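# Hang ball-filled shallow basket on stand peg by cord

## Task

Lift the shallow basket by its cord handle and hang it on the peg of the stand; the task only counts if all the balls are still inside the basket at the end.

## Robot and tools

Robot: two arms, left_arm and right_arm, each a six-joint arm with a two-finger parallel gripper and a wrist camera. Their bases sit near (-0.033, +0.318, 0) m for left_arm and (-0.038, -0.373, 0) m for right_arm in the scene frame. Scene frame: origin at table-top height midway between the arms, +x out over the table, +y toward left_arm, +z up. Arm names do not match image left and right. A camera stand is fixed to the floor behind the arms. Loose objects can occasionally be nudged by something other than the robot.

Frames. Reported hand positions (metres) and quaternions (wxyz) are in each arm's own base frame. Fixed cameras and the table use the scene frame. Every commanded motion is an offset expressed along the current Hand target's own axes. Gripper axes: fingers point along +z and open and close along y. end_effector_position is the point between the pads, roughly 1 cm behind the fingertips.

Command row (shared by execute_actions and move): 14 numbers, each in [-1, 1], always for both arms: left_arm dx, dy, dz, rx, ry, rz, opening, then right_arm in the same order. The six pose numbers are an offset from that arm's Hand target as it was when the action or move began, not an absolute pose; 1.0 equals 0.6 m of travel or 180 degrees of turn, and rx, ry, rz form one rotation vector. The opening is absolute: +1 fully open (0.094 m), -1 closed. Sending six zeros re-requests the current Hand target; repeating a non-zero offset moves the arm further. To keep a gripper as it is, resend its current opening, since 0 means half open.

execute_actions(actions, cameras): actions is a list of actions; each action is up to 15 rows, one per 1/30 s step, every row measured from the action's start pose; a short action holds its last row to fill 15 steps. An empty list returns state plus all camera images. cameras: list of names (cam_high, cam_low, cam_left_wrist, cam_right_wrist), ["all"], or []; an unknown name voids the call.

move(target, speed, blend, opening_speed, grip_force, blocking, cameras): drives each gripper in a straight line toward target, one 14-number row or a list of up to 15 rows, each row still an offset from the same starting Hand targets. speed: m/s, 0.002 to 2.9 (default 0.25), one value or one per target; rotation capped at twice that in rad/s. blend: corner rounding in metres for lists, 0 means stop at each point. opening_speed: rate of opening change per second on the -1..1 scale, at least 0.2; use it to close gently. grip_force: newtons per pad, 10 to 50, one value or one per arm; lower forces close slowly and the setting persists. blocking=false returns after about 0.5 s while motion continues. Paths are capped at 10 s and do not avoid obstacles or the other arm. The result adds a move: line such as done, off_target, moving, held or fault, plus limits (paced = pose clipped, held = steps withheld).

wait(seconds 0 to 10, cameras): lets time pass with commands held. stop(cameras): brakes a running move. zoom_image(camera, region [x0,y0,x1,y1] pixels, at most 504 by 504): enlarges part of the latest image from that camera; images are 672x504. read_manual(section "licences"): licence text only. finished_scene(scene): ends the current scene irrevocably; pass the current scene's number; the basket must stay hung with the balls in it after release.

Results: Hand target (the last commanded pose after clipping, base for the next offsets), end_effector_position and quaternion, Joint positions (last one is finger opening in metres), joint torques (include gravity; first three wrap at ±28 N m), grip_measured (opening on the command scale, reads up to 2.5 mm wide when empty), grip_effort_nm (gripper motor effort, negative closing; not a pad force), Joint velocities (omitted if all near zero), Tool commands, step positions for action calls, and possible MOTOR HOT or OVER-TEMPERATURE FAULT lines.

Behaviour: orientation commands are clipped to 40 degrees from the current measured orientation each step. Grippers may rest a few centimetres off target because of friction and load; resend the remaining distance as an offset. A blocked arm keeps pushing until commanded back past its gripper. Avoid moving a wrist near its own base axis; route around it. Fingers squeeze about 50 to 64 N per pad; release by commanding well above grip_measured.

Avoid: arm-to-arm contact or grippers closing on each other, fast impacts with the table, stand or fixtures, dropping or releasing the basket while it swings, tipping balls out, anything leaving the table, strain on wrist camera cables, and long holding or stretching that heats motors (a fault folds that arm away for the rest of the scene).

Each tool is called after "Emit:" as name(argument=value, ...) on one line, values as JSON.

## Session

Emit:
execute_actions(actions=[])

Scene clock: 0.00 s.
left_arm: end_effector_position=(+0.4004, +0.0285, +0.1141) grip_measured=+1.000 grip_effort_nm=n/a end_effector_quat_wxyz=(+0.606, -0.075, +0.790, +0.061) | right_arm: end_effector_position=(+0.3988, -0.0104, +0.0952) grip_measured=+1.000 grip_effort_nm=n/a end_effector_quat_wxyz=(+0.556, +0.042, +0.830, -0.031)
Joint positions: left_arm=[-0.027 1.541 0.364 0.91 -0.213 -0.053 0.094] | right_arm=[0.028 1.51 0.408 0.709 0.125 0.046 0.094]
Joint velocities: within noise
Joint torques (N m): no reading
Heat: left arm: 38 °C; right arm: 29 °C.
Hand target: left_arm +0.4035, +0.0289, +0.1242; +0.618, -0.077, +0.780, +0.060 | right_arm +0.4022, -0.0106, +0.1038; +0.566, +0.043, +0.823, -0.031
Tool commands: left_gripper/opening=+1.0 right_gripper/opening=+1.0

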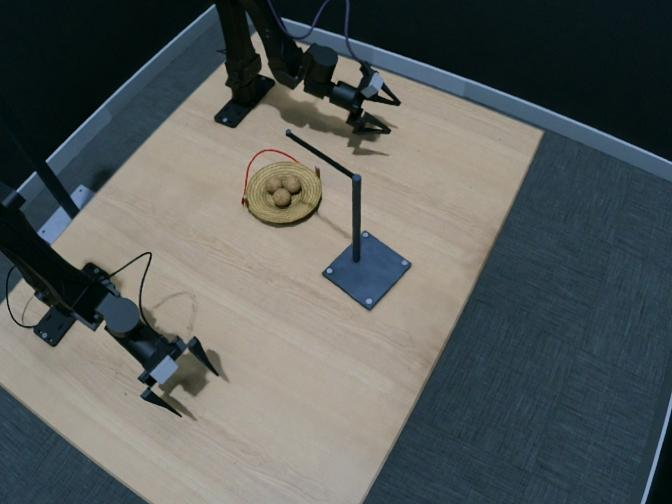

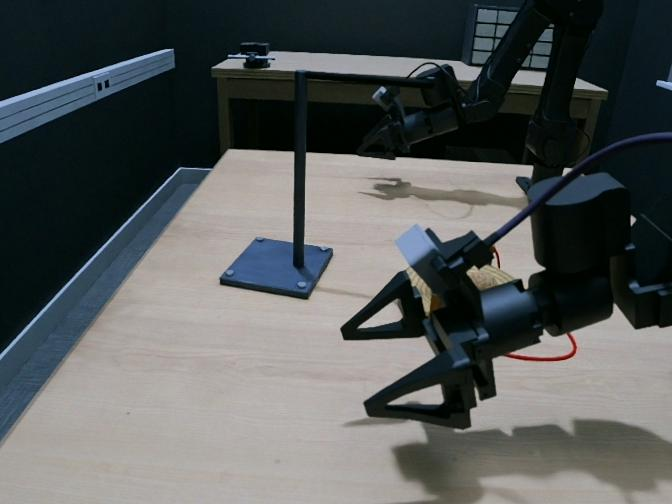

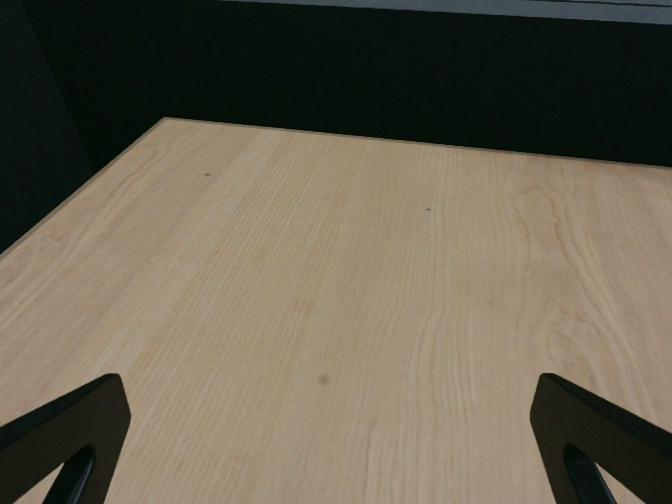

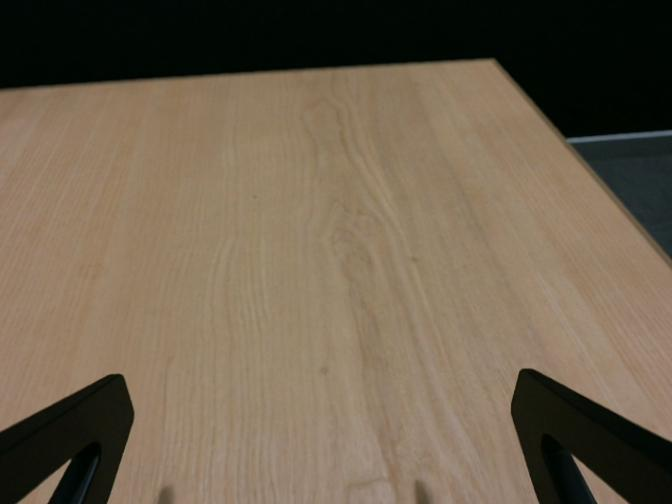

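Emit:
move(target=[-0.1675,-0.26,-0.535,0.449,0.219,0.3715,1,0,0,0,0,0,0,1], cameras=["all"])

Scene clock: 18.50 s.
left_arm: end_effector_position=(+0.1542, -0.1820, +0.2840) grip_measured=+1.000 grip_effort_nm=0.00 end_effector_quat_wxyz=(+0.200, +0.676, +0.695, -0.138) | right_arm: end_effector_position=(+0.3988, -0.0104, +0.0952) grip_measured=+1.000 grip_effort_nm=-0.01 end_effector_quat_wxyz=(+0.556, +0.042, +0.830, -0.031)
Joint positions: left_arm=[-0.627 1.24 1.589 -1.547 0.327 0.854 0.094] | right_arm=[0.028 1.51 0.408 0.709 0.125 0.046 0.094]
Joint torques (N m): left_arm=[-0.44 -3.44 7.91 0.62 0.24 -0.05] | right_arm=[0.12 -6.54 6.87 1.58 0.01 -0.03]
Heat: left arm: 39 °C; right arm: 32 °C.
Hand target: left_arm +0.1499, -0.1802, +0.2960; +0.134, +0.695, +0.690, -0.150 | right_arm +0.4022, -0.0106, +0.1038; +0.566, +0.043, +0.823, -0.031
Off the commanded pose: left_arm 0.013 m, 8 deg | right_arm 0.009 m, 1 deg.
joint sent to its limit (left arm) — joint 4 (wrist pitch), lower limit. The joint targets are off in orientation, not in position.
move: off_target (left_arm)

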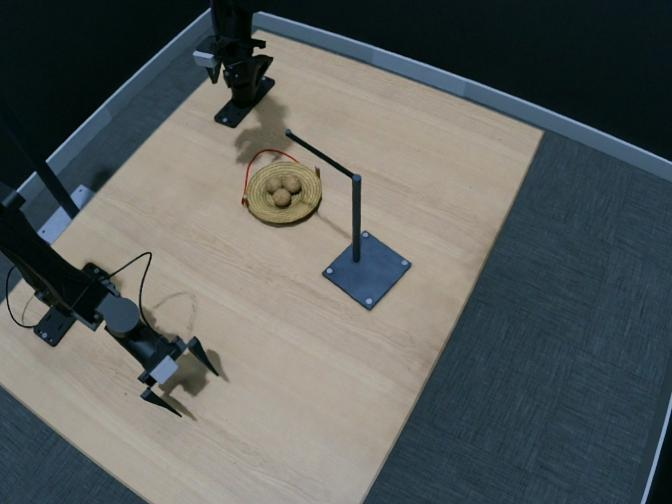

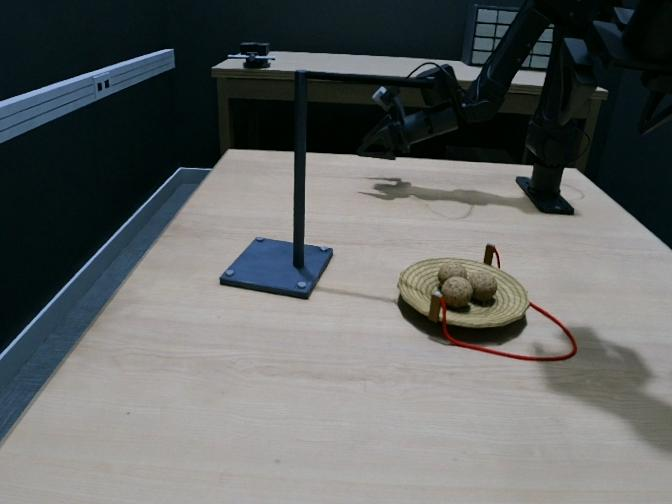

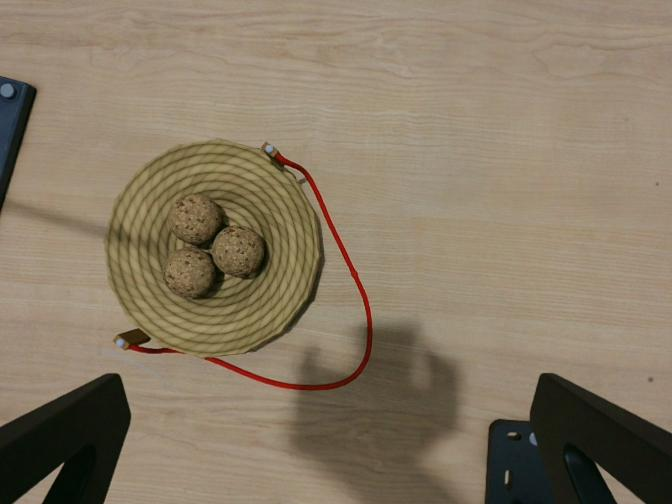

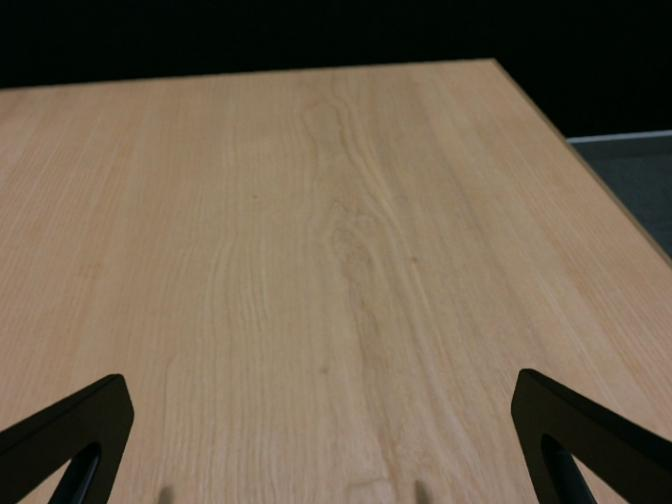

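Emit:
move(target=[0.2017,0.007,0.305,0.0657,0.0035,0.153,0,0,0,0,0,0,0,1], cameras=["cam_left_wrist","cam_low","cam_high"])

Scene clock: 29.67 s.
left_arm: end_effector_position=(+0.1484, -0.1386, +0.0803) grip_measured=+0.001 grip_effort_nm=-0.07 end_effector_quat_wxyz=(+0.082, +0.849, +0.491, -0.176) | right_arm: end_effector_position=(+0.3988, -0.0104, +0.0952) grip_measured=+1.000 grip_effort_nm=-0.01 end_effector_quat_wxyz=(+0.556, +0.042, +0.830, -0.031)
Joint positions: left_arm=[-0.418 1.365 0.884 -1.17 0.383 1.691 0.047] | right_arm=[0.028 1.51 0.408 0.709 0.125 0.046 0.094]
Joint torques (N m): left_arm=[0.54 -2.73 5.48 0.11 0.42 0.11] | right_arm=[-0.03 -6.64 6.91 1.63 0.01 0]
Heat: left arm: 39 °C; right arm: 33 °C.
Hand target: left_arm +0.1501, -0.1409, +0.0801; +0.090, +0.850, +0.487, -0.180 | right_arm +0.4022, -0.0106, +0.1038; +0.566, +0.043, +0.823, -0.031
Off the commanded pose: left_arm 0.003 m, 1 deg | right_arm 0.009 m, 1 deg.
move: done
Images, in order (width x height): cam_high 672x504, cam_low 672x504, cam_left_wrist 672x504.

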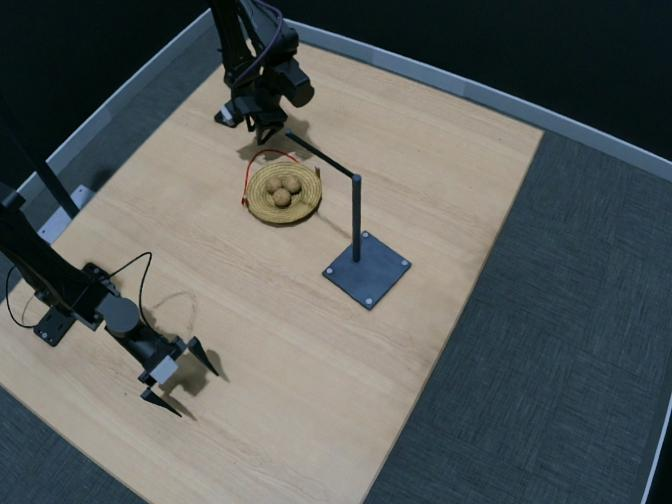

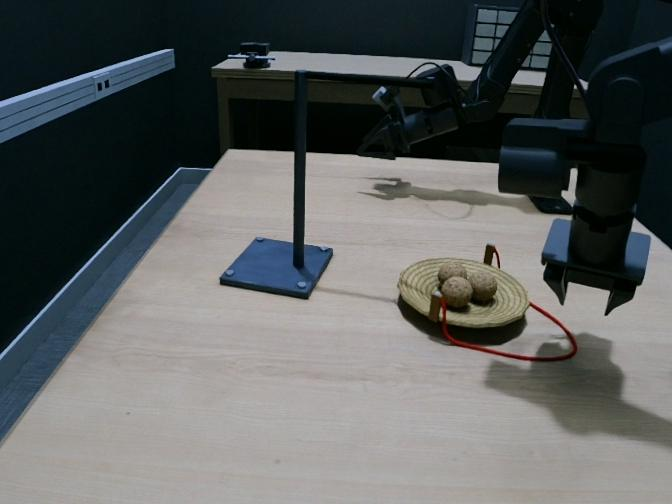

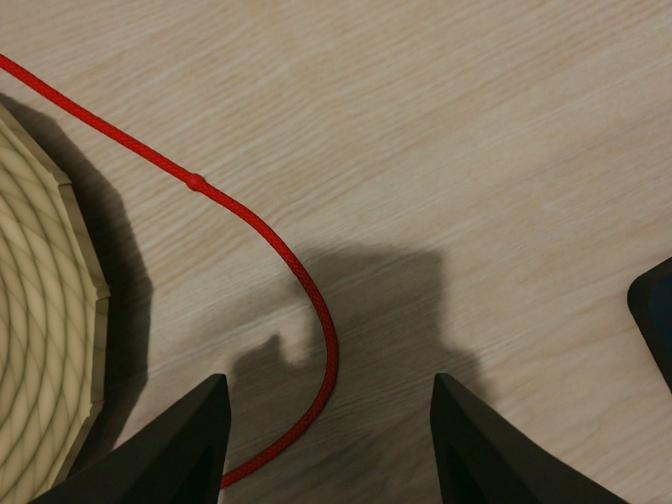

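Emit:
move(target=[0.0408,0.0015,0.0658,0,0,0,-0.1,0,0,0,0,0,0,1], speed=0.1, cameras=["cam_left_wrist"])

Scene clock: 36.13 s.
left_arm: end_effector_position=(+0.1528, -0.1332, +0.0354) grip_measured=-0.099 grip_effort_nm=-0.07 end_effector_quat_wxyz=(+0.084, +0.849, +0.491, -0.176) | right_arm: end_effector_position=(+0.3988, -0.0104, +0.0952) grip_measured=+1.000 grip_effort_nm=-0.01 end_effector_quat_wxyz=(+0.556, +0.042, +0.830, -0.031)
Joint positions: left_arm=[-0.384 1.438 0.754 -0.976 0.382 1.727 0.042] | right_arm=[0.028 1.51 0.408 0.709 0.125 0.046 0.094]
Joint torques (N m): left_arm=[0.44 -2.78 4.9 0.11 0.4 0.12] | right_arm=[0.01 -6.53 6.83 1.63 0.1 -0.01]
Heat: left arm: 39 °C; right arm: 34 °C.
Hand target: left_arm +0.1536, -0.1349, +0.0342; +0.090, +0.850, +0.487, -0.180 | right_arm +0.4022, -0.0106, +0.1038; +0.566, +0.043, +0.823, -0.031
Off the commanded pose: left_arm 0.002 m, 1 deg | right_arm 0.009 m, 1 deg.
move: done
Images, in order (width x height): cam_left_wrist 672x504.

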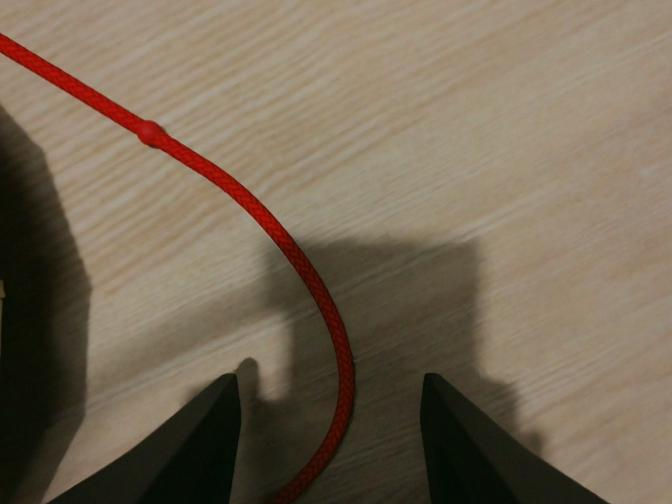

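Emit:
move(target=[[0.0123,0,0.0102,0,0,0,-0.1,0,0,0,0,0,0,1],[0.0123,0,0.0102,0,0,0,-1,0,0,0,0,0,0,1]], speed=0.05, opening_speed=1.0, cameras=["cam_left_wrist"])

Scene clock: 41.20 s.
left_arm: end_effector_position=(+0.1553, -0.1300, +0.0273) grip_measured=-0.994 grip_effort_nm=-0.32 end_effector_quat_wxyz=(+0.085, +0.849, +0.490, -0.176) | right_arm: end_effector_position=(+0.3988, -0.0104, +0.0952) grip_measured=+1.000 grip_effort_nm=-0.01 end_effector_quat_wxyz=(+0.556, +0.042, +0.830, -0.031)
Joint positions: left_arm=[-0.363 1.46 0.737 -0.942 0.382 1.75 0] | right_arm=[0.028 1.51 0.408 0.709 0.125 0.046 0.094]
Joint torques (N m): left_arm=[0.51 -2.81 4.7 0.08 0.38 0.11] | right_arm=[0.27 -6.56 6.76 1.57 0.04 0.05]
Heat: left arm: 39 °C; right arm: 34 °C.
Hand target: left_arm +0.1556, -0.1310, +0.0256; +0.090, +0.850, +0.487, -0.180 | right_arm +0.4022, -0.0106, +0.1038; +0.566, +0.043, +0.823, -0.031
Off the commanded pose: left_arm 0.002 m, 1 deg | right_arm 0.009 m, 1 deg.
move: done
Images, in order (width x height): cam_left_wrist 672x504.

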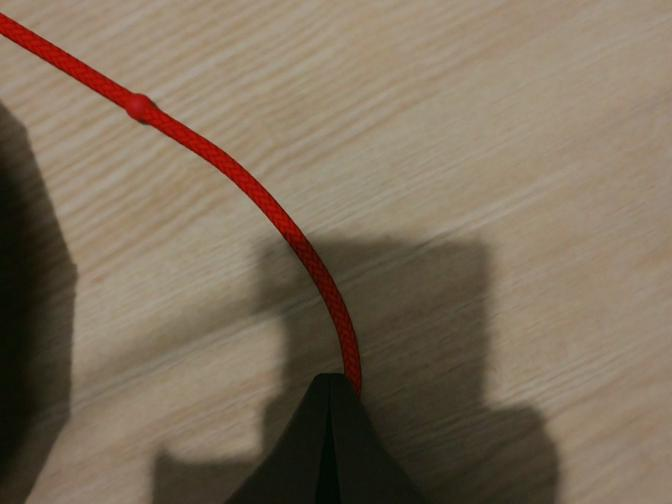

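Emit:
move(target=[[0,0,-0.012,0,0,0,-0.1,0,0,0,0,0,0,1],[0.004,-0.005,0.012,0,0,0,-0.1,0,0,0,0,0,0,1]], speed=0.05, cameras=["cam_left_wrist"])

Scene clock: 44.23 s.
left_arm: end_effector_position=(+0.1540, -0.1280, +0.0244) grip_measured=-0.101 grip_effort_nm=0.08 end_effector_quat_wxyz=(+0.088, +0.849, +0.490, -0.178) | right_arm: end_effector_position=(+0.3988, -0.0104, +0.0952) grip_measured=+1.000 grip_effort_nm=-0.01 end_effector_quat_wxyz=(+0.556, +0.042, +0.830, -0.031)
Joint positions: left_arm=[-0.351 1.46 0.721 -0.931 0.389 1.763 0.042] | right_arm=[0.028 1.51 0.408 0.709 0.125 0.046 0.094]
Joint torques (N m): left_arm=[-0.64 -2.54 3.36 0.29 0.32 -0.01] | right_arm=[0.29 -6.67 6.64 1.61 0.06 0]
Heat: left arm: 39 °C; right arm: 34 °C.
Hand target: left_arm +0.1526, -0.1300, +0.0182; +0.090, +0.850, +0.487, -0.180 | right_arm +0.4022, -0.0106, +0.1038; +0.566, +0.043, +0.823, -0.031
Off the commanded pose: left_arm 0.007 m, 0 deg | right_arm 0.009 m, 1 deg.
move: done
Images, in order (width x height): cam_left_wrist 672x504.

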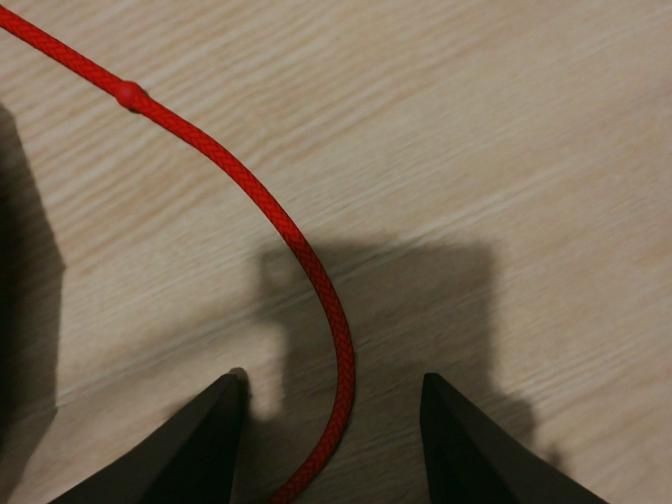

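Emit:
move(target=[0,0,0,0,0,0,-1,0,0,0,0,0,0,1], opening_speed=1.0, cameras=["cam_left_wrist"])

Scene clock: 48.60 s.
left_arm: end_effector_position=(+0.1613, -0.1320, +0.0237) grip_measured=-0.984 grip_effort_nm=-0.85 end_effector_quat_wxyz=(+0.104, +0.850, +0.487, -0.170) | right_arm: end_effector_position=(+0.3988, -0.0104, +0.0952) grip_measured=+1.000 grip_effort_nm=-0.01 end_effector_quat_wxyz=(+0.556, +0.042, +0.830, -0.031)
Joint positions: left_arm=[-0.351 1.46 0.719 -0.893 0.396 1.763 0.001] | right_arm=[0.028 1.51 0.408 0.709 0.125 0.046 0.094]
Joint torques (N m): left_arm=[-0.66 -2.58 3.66 -0.02 0.25 -0.01] | right_arm=[0.16 -6.56 6.82 1.59 0.01 0.05]
Heat: left arm: 39 °C; right arm: 34 °C.
Hand target: left_arm +0.1527, -0.1300, +0.0182; +0.090, +0.850, +0.487, -0.180 | right_arm +0.4022, -0.0106, +0.1038; +0.566, +0.043, +0.823, -0.031
Off the commanded pose: left_arm 0.010 m, 2 deg | right_arm 0.009 m, 1 deg.
move: done
Images, in order (width x height): cam_left_wrist 672x504.

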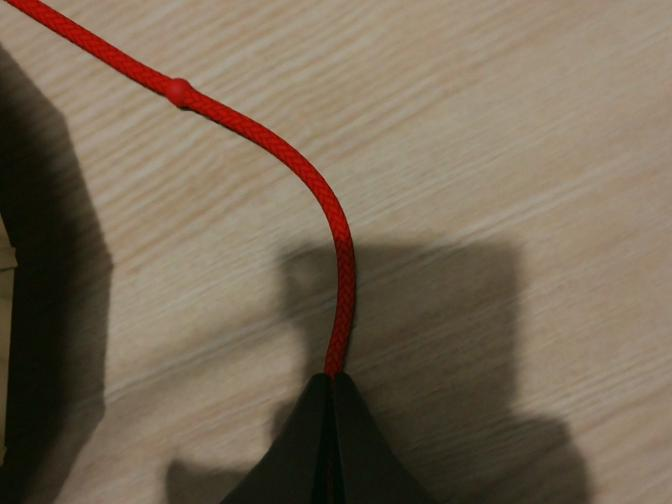

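Emit:
move(target=[[-0.105,0.092,-0.142,0,0,0,-1,0,0,0,0,0,0,1],[-0.2123,0.199,-0.2895,0,0,0,-1,0,0,0,0,0,0,1]], speed=0.1, blend=[0.03,0], cameras=["all"])

Emit:
zoom_image(camera="cam_low", region=[300, 40, 620, 340])

Scene clock: 57.00 s.
left_arm: end_effector_position=(+0.2367, -0.2302, +0.2208) grip_measured=-0.984 grip_effort_nm=-0.84 end_effector_quat_wxyz=(+0.129, +0.845, +0.496, -0.150) | right_arm: end_effector_position=(+0.3988, -0.0104, +0.0952) grip_measured=+1.000 grip_effort_nm=-0.01 end_effector_quat_wxyz=(+0.556, +0.042, +0.830, -0.031)
Joint positions: left_arm=[-0.567 1.722 1.793 -1.543 0.387 1.494 0.001] | right_arm=[0.028 1.51 0.408 0.709 0.125 0.046 0.094]
Joint torques (N m): left_arm=[-0.49 -5.12 7.97 0.12 0.5 -0.04] | right_arm=[0.16 -6.64 6.8 1.58 0.07 0.01]
Heat: left arm: 39 °C; right arm: 35 °C.
Hand target: left_arm +0.2344, -0.2350, +0.2255; +0.090, +0.850, +0.487, -0.180 | right_arm +0.4022, -0.0106, +0.1038; +0.566, +0.043, +0.823, -0.031
Off the commanded pose: left_arm 0.007 m, 6 deg | right_arm 0.009 m, 1 deg.
joint sent to its limit (left arm) — joint 4 (wrist pitch), lower limit. The joint targets are off in orientation, not in position.
move: off_target (left_arm)

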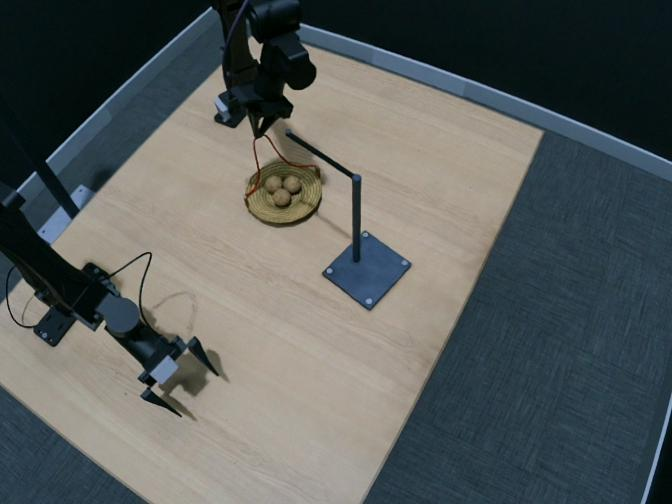

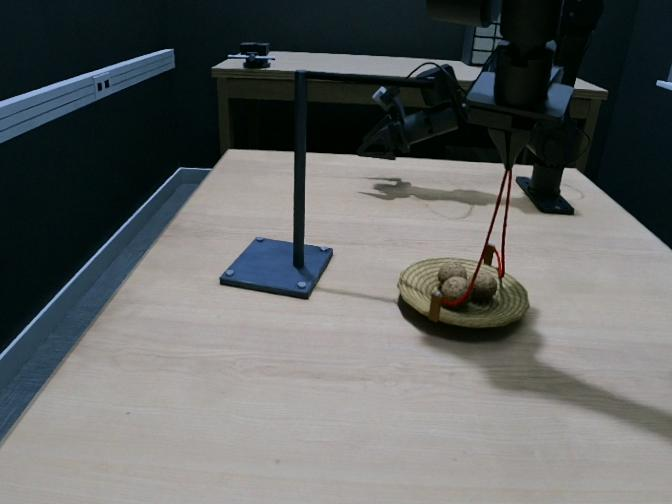

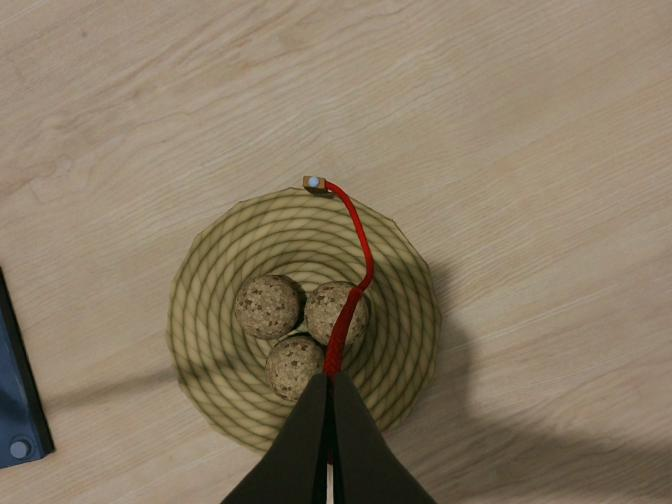

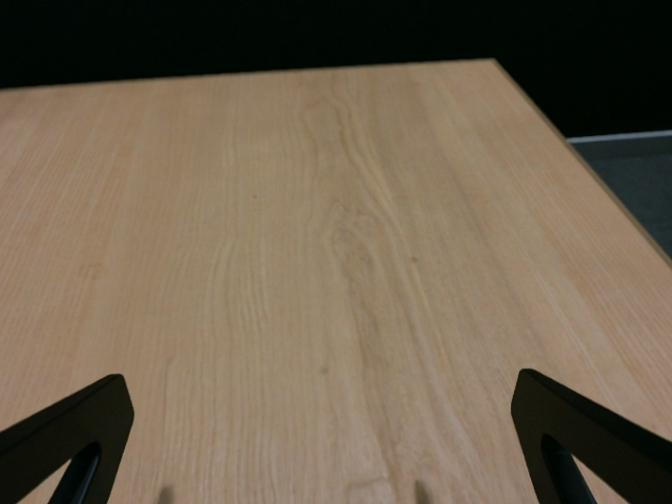

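Scaled by 1.575.

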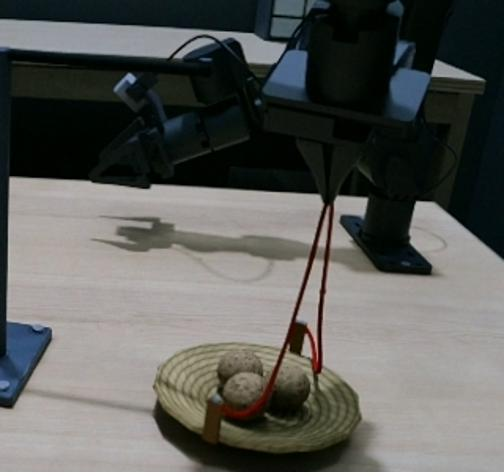

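Emit:
move(target=[-0.047,0.0148,-0.1163,0,0,0,-1,0,0,0,0,0,0,1], speed=0.04, cameras=["all"])

Emit:
zoom_image(camera="cam_low", region=[300, 40, 620, 340])

Scene clock: 62.90 s.
left_arm: end_effector_position=(+0.2507, -0.2397, +0.2801) grip_measured=-0.984 grip_effort_nm=-0.84 end_effector_quat_wxyz=(+0.216, +0.824, +0.510, -0.120) | right_arm: end_effector_position=(+0.3988, -0.0104, +0.0952) grip_measured=+1.000 grip_effort_nm=-0.01 end_effector_quat_wxyz=(+0.556, +0.042, +0.830, -0.031)
Joint positions: left_arm=[-0.561 1.687 1.964 -1.546 0.403 1.41 0.001] | right_arm=[0.028 1.51 0.408 0.709 0.125 0.046 0.094]
Joint torques (N m): left_arm=[0.49 -7.94 8.09 0.49 0.59 -0.04] | right_arm=[0.27 -6.39 6.78 1.57 0.05 0]
Heat: left arm: 40 °C; right arm: 35 °C.
Hand target: left_arm +0.2441, -0.2391, +0.3005; +0.090, +0.850, +0.487, -0.180 | right_arm +0.4022, -0.0106, +0.1038; +0.566, +0.043, +0.823, -0.031
Off the commanded pose: left_arm 0.021 m, 16 deg | right_arm 0.009 m, 1 deg.
joint sent to its limit (left arm) — joint 4 (wrist pitch), lower limit. The joint targets are off in orientation, not in position.
move: off_target (left_arm)

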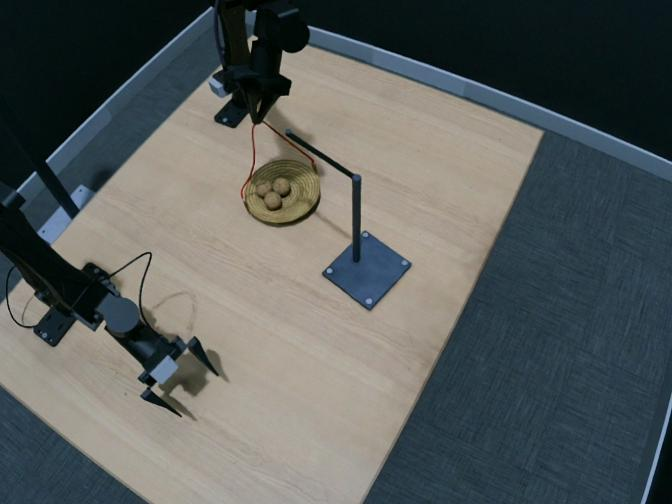

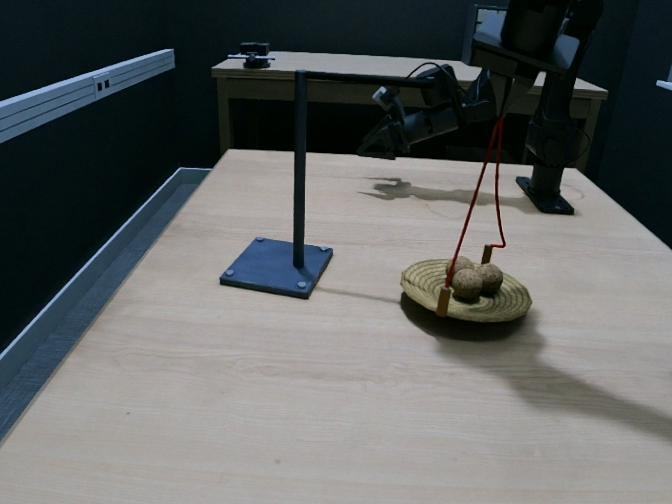

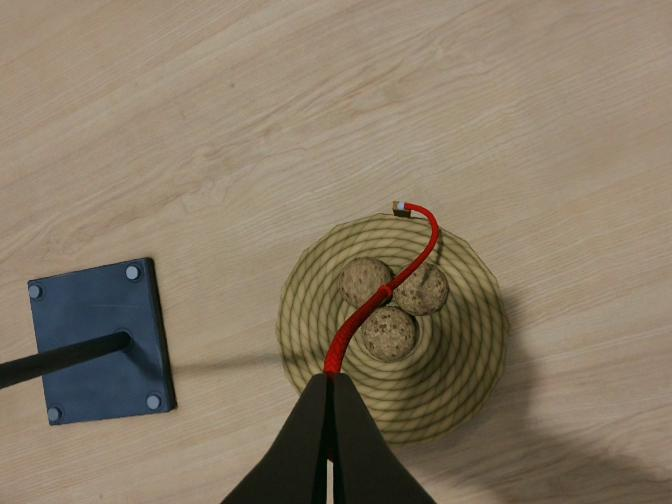

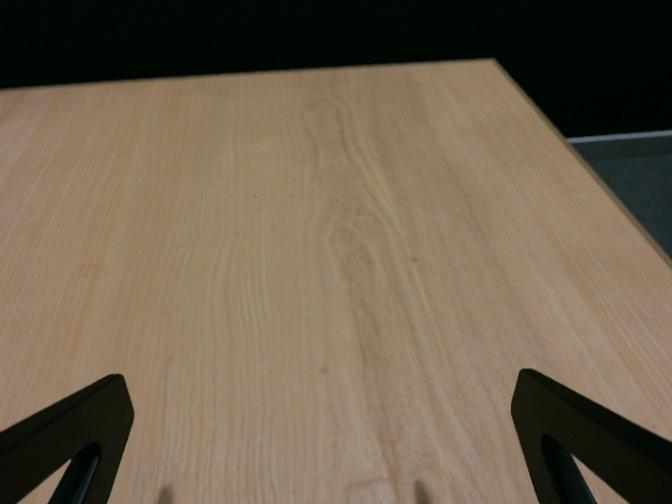

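Scaled by 1.575.

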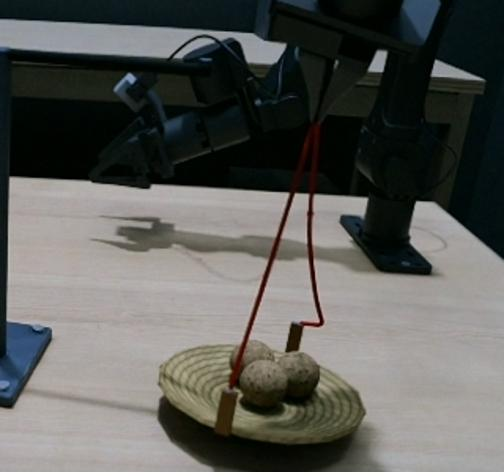

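Emit:
move(target=[-0.019,0.022,-0.014,-0.0874,-0.0915,-0.1427,-1,0,0,0,0,0,0,1], speed=0.1, cameras=["all"])

Emit:
zoom_image(camera="cam_low", region=[300, 40, 620, 340])

Scene clock: 78.53 s.
left_arm: end_effector_position=(+0.2517, -0.2467, +0.3005) grip_measured=-0.985 grip_effort_nm=-0.81 end_effector_quat_wxyz=(+0.214, +0.670, +0.673, -0.231) | right_arm: end_effector_position=(+0.3988, -0.0104, +0.0952) grip_measured=+1.000 grip_effort_nm=-0.01 end_effector_quat_wxyz=(+0.556, +0.042, +0.830, -0.031)
Joint positions: left_arm=[-0.501 1.698 2.005 -1.556 0.564 0.971 0.001] | right_arm=[0.028 1.51 0.408 0.709 0.125 0.046 0.094]
Joint torques (N m): left_arm=[0.46 -5.24 8.49 0.64 0.77 -0.03] | right_arm=[0.21 -6.43 6.91 1.62 0.04 -0.04]
Heat: left arm: 40 °C; right arm: 36 °C.
Hand target: left_arm +0.2521, -0.2521, +0.3123; +0.231, +0.667, +0.665, -0.246 | right_arm +0.4022, -0.0106, +0.1038; +0.566, +0.043, +0.823, -0.031
Off the commanded pose: left_arm 0.013 m, 3 deg | right_arm 0.009 m, 1 deg.
move: off_target (left_arm)

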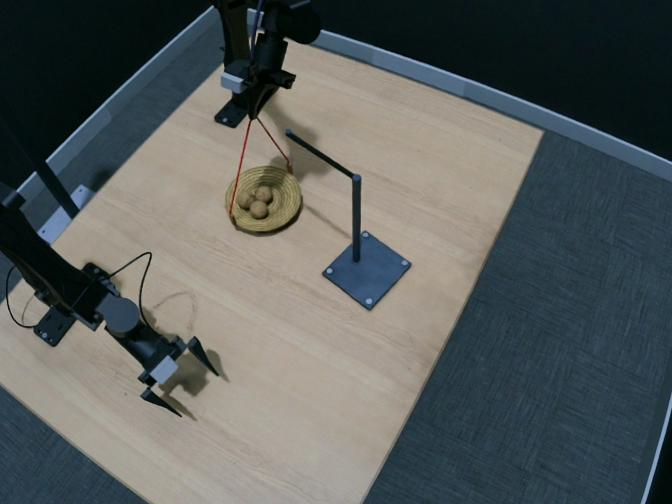

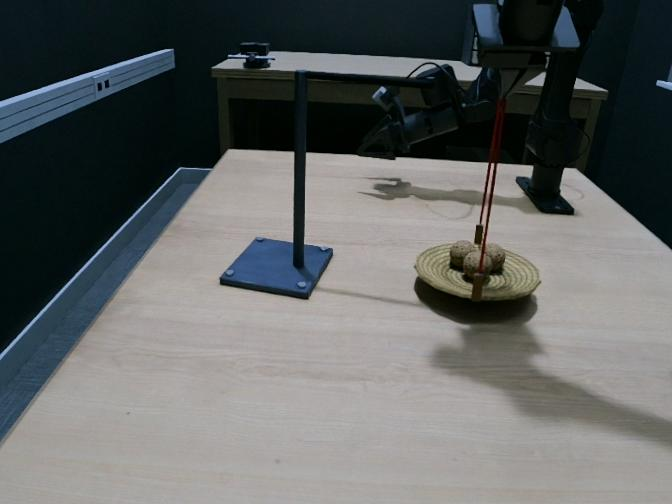

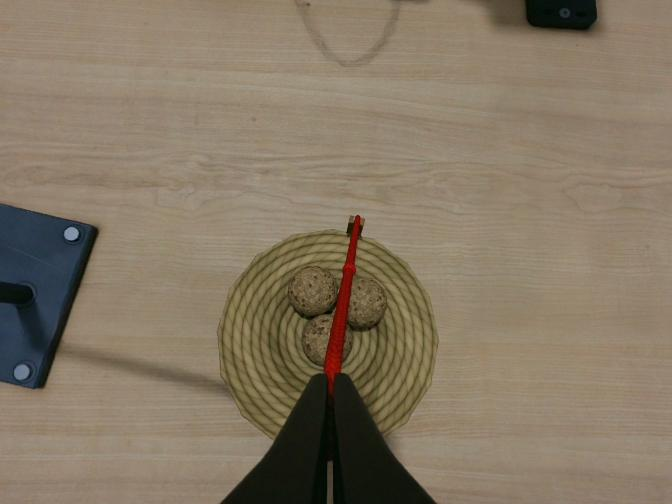

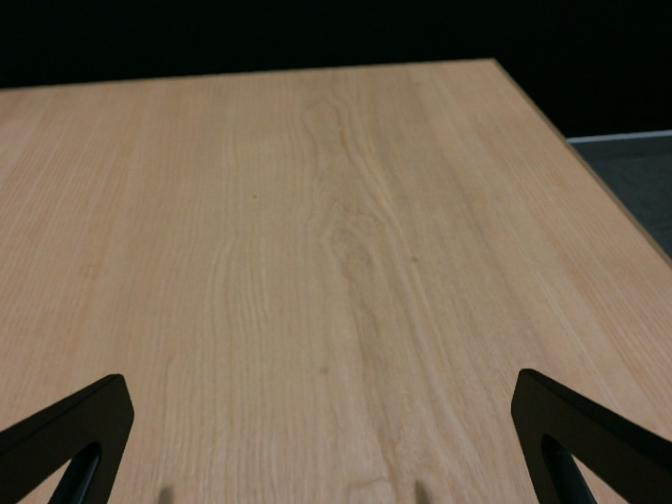

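Scaled by 1.575.

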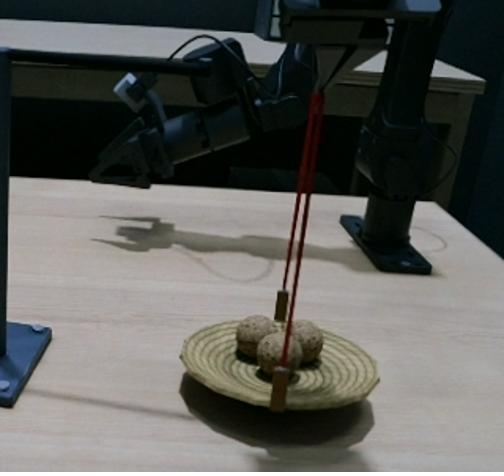

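Emit:
move(target=[-0.0687,-0.027,-0.083,0,0,0,-1,0,0,0,0,0,0,1], speed=0.05, cameras=["cam_high","cam_low","cam_left_wrist"])

Scene clock: 83.70 s.
left_arm: end_effector_position=(+0.2485, -0.2502, +0.3531) grip_measured=-0.985 grip_effort_nm=-0.81 end_effector_quat_wxyz=(+0.276, +0.636, +0.683, -0.230) | right_arm: end_effector_position=(+0.3988, -0.0104, +0.0952) grip_measured=+1.000 grip_effort_nm=-0.01 end_effector_quat_wxyz=(+0.556, +0.042, +0.830, -0.031)
Joint positions: left_arm=[-0.512 1.667 2.152 -1.562 0.57 0.841 0.001] | right_arm=[0.028 1.51 0.408 0.709 0.125 0.046 0.094]
Joint torques (N m): left_arm=[-0.53 -7.5 7.92 0.89 0.73 -0.03] | right_arm=[0.18 -6.49 6.72 1.62 0.04 0]
Heat: left arm: 40 °C; right arm: 36 °C.
Hand target: left_arm +0.2371, -0.2522, +0.3774; +0.231, +0.667, +0.664, -0.246 | right_arm +0.4022, -0.0106, +0.1038; +0.566, +0.043, +0.823, -0.031
Off the commanded pose: left_arm 0.027 m, 7 deg | right_arm 0.009 m, 1 deg.
joint read past its limit (left arm) — joint 4 (wrist pitch), lower limit.
joint sent to its limit (left arm) — joint 4 (wrist pitch), lower limit. The joint targets are off in orientation, not in position.
move: off_target (left_arm)
Images, in order (width x height): cam_high 672x504, cam_low 672x504, cam_left_wrist 672x504.

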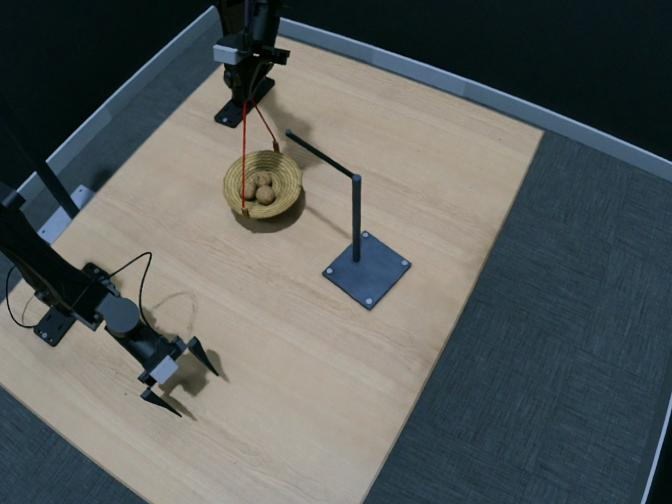

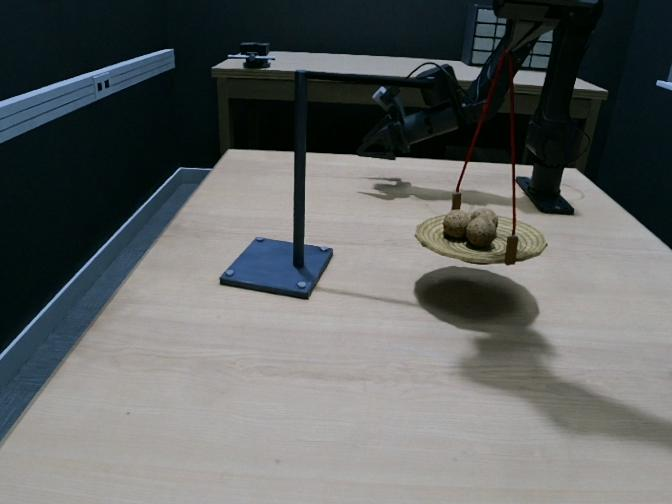

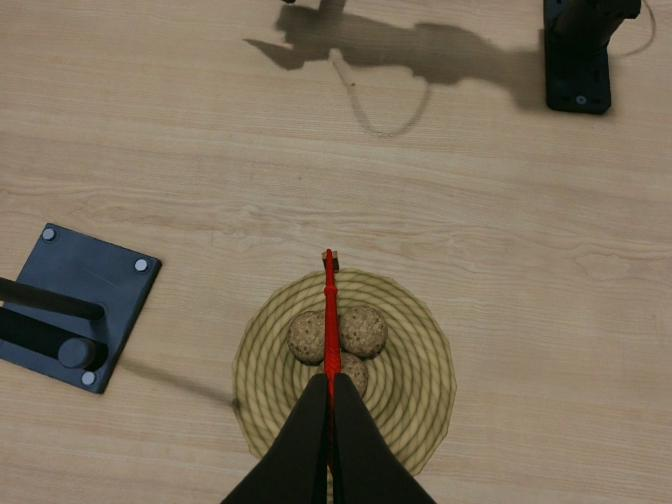

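Emit:
move(target=[[-0.021,-0.004,-0.0257,0,0,0,-1,0,0,0,0,0,0,1],[-0.034,0.235,-0.004,0,0,0,-1,0,0,0,0,0,0,1]], speed=0.05, cameras=["all"])

Emit:
zoom_image(camera="cam_low", region=[360, 30, 480, 120])

Scene clock: 96.93 s.
left_arm: end_effector_position=(+0.3796, -0.2648, +0.3775) grip_measured=-0.985 grip_effort_nm=-0.80 end_effector_quat_wxyz=(+0.381, +0.598, +0.669, -0.223) | right_arm: end_effector_position=(+0.3988, -0.0104, +0.0952) grip_measured=+1.000 grip_effort_nm=-0.01 end_effector_quat_wxyz=(+0.556, +0.042, +0.830, -0.031)
Joint positions: left_arm=[-0.369 2.144 2.829 -1.569 0.663 0.845 0.001] | right_arm=[0.028 1.51 0.408 0.709 0.125 0.046 0.094]
Joint torques (N m): left_arm=[0.47 -7.66 7.17 1.17 0.76 -0.05] | right_arm=[0.1 -6.58 6.78 1.62 0.02 -0.05]
Heat: left arm: 40 °C; right arm: 36 °C.
Hand target: left_arm +0.3782, -0.2678, +0.3895; +0.231, +0.667, +0.664, -0.246 | right_arm +0.4022, -0.0106, +0.1038; +0.566, +0.043, +0.823, -0.031
Off the commanded pose: left_arm 0.012 m, 19 deg | right_arm 0.009 m, 1 deg.
joint read past its limit (left arm) — joint 4 (wrist pitch), lower limit.
joint sent to its limit (left arm) — joint 4 (wrist pitch), lower limit. The joint targets are off in orientation, not in position.
move: off_target (left_arm)

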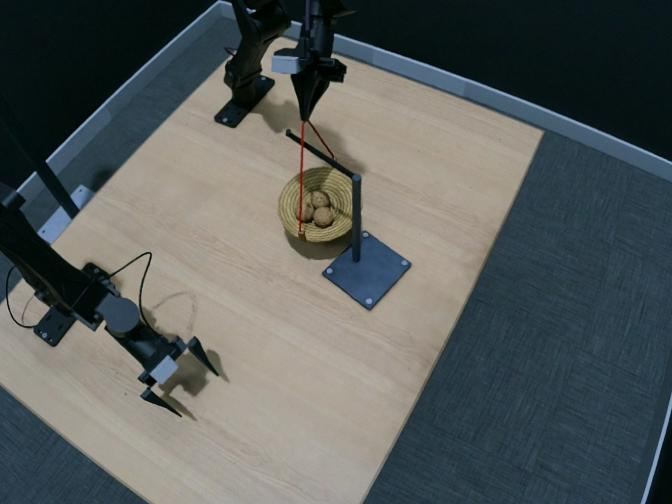

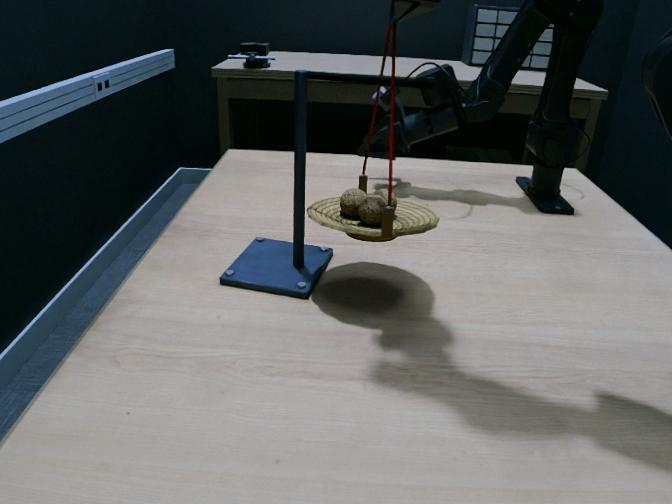

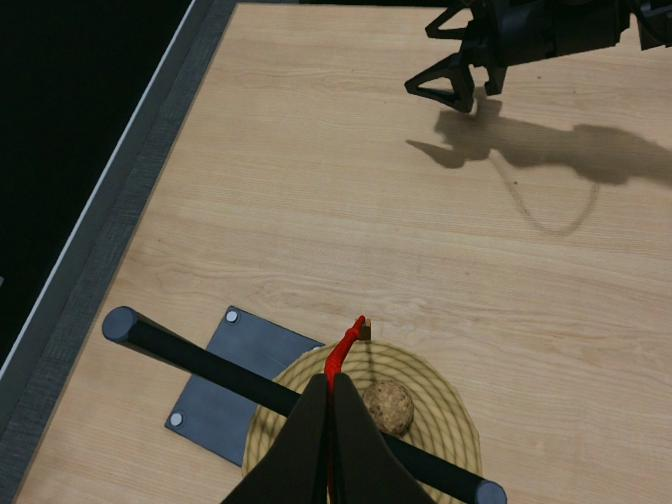

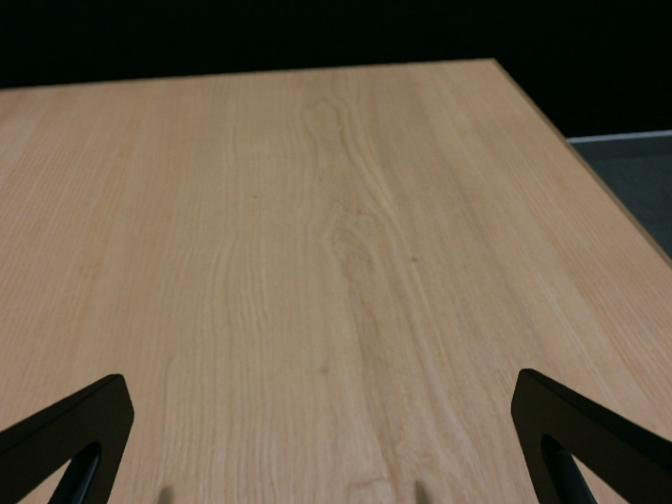

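Scaled by 4.200.

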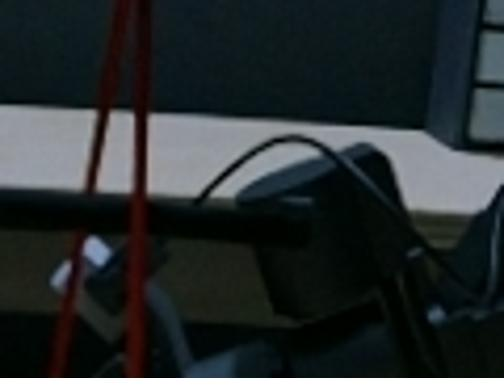

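Emit:
move(target=[0.052,0.002,0.063,0,0,0,-1,0,0,0,0,0,0,1], speed=0.03, cameras=["cam_left_wrist","cam_low"])

Emit:
zoom_image(camera="cam_low", region=[340, 20, 460, 110])

Scene clock: 108.90 s.
left_arm: end_effector_position=(+0.3831, -0.2639, +0.3299) grip_measured=-0.985 grip_effort_nm=-0.80 end_effector_quat_wxyz=(+0.322, +0.620, +0.679, -0.227) | right_arm: end_effector_position=(+0.3988, -0.0104, +0.0952) grip_measured=+1.000 grip_effort_nm=-0.01 end_effector_quat_wxyz=(+0.556, +0.042, +0.830, -0.031)
Joint positions: left_arm=[-0.369 2.144 2.668 -1.569 0.649 0.93 0.001] | right_arm=[0.028 1.51 0.408 0.709 0.125 0.046 0.094]
Joint torques (N m): left_arm=[-0.42 -9.46 4.96 0.99 0.6 0.09] | right_arm=[0.17 -6.63 6.84 1.61 0 -0.02]
Heat: left arm: 39 °C; right arm: 37 °C.
Hand target: left_arm +0.3784, -0.2677, +0.3404; +0.231, +0.667, +0.664, -0.246 | right_arm +0.4022, -0.0106, +0.1038; +0.566, +0.043, +0.823, -0.031
Off the commanded pose: left_arm 0.012 m, 12 deg | right_arm 0.009 m, 1 deg.
joint read past its limit (left arm) — joint 4 (wrist pitch), lower limit.
joint sent to its limit (left arm) — joint 4 (wrist pitch), lower limit. The joint targets are off in orientation, not in position.
move: off_target (left_arm)
Images, in order (width x height): cam_low 672x504, cam_left_wrist 672x504.

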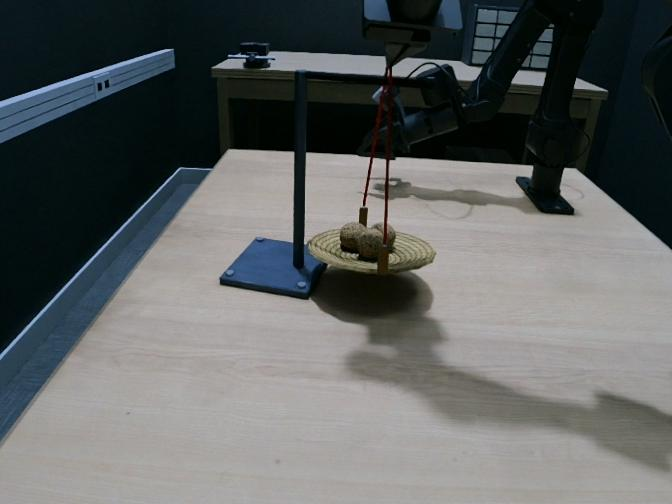

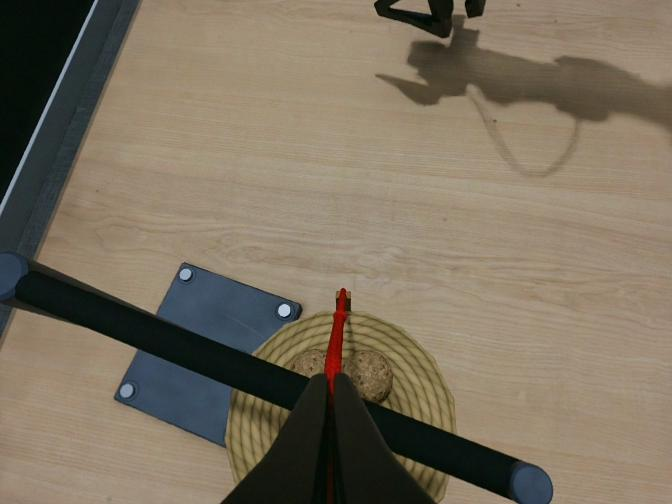

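Scaled by 4.200.

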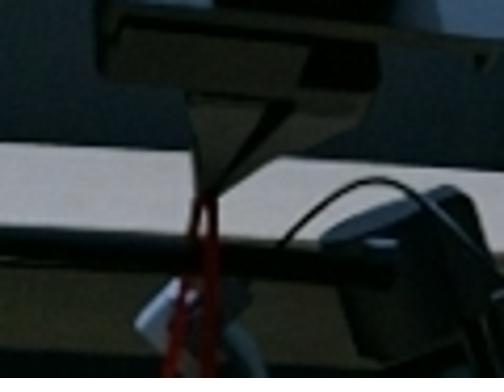

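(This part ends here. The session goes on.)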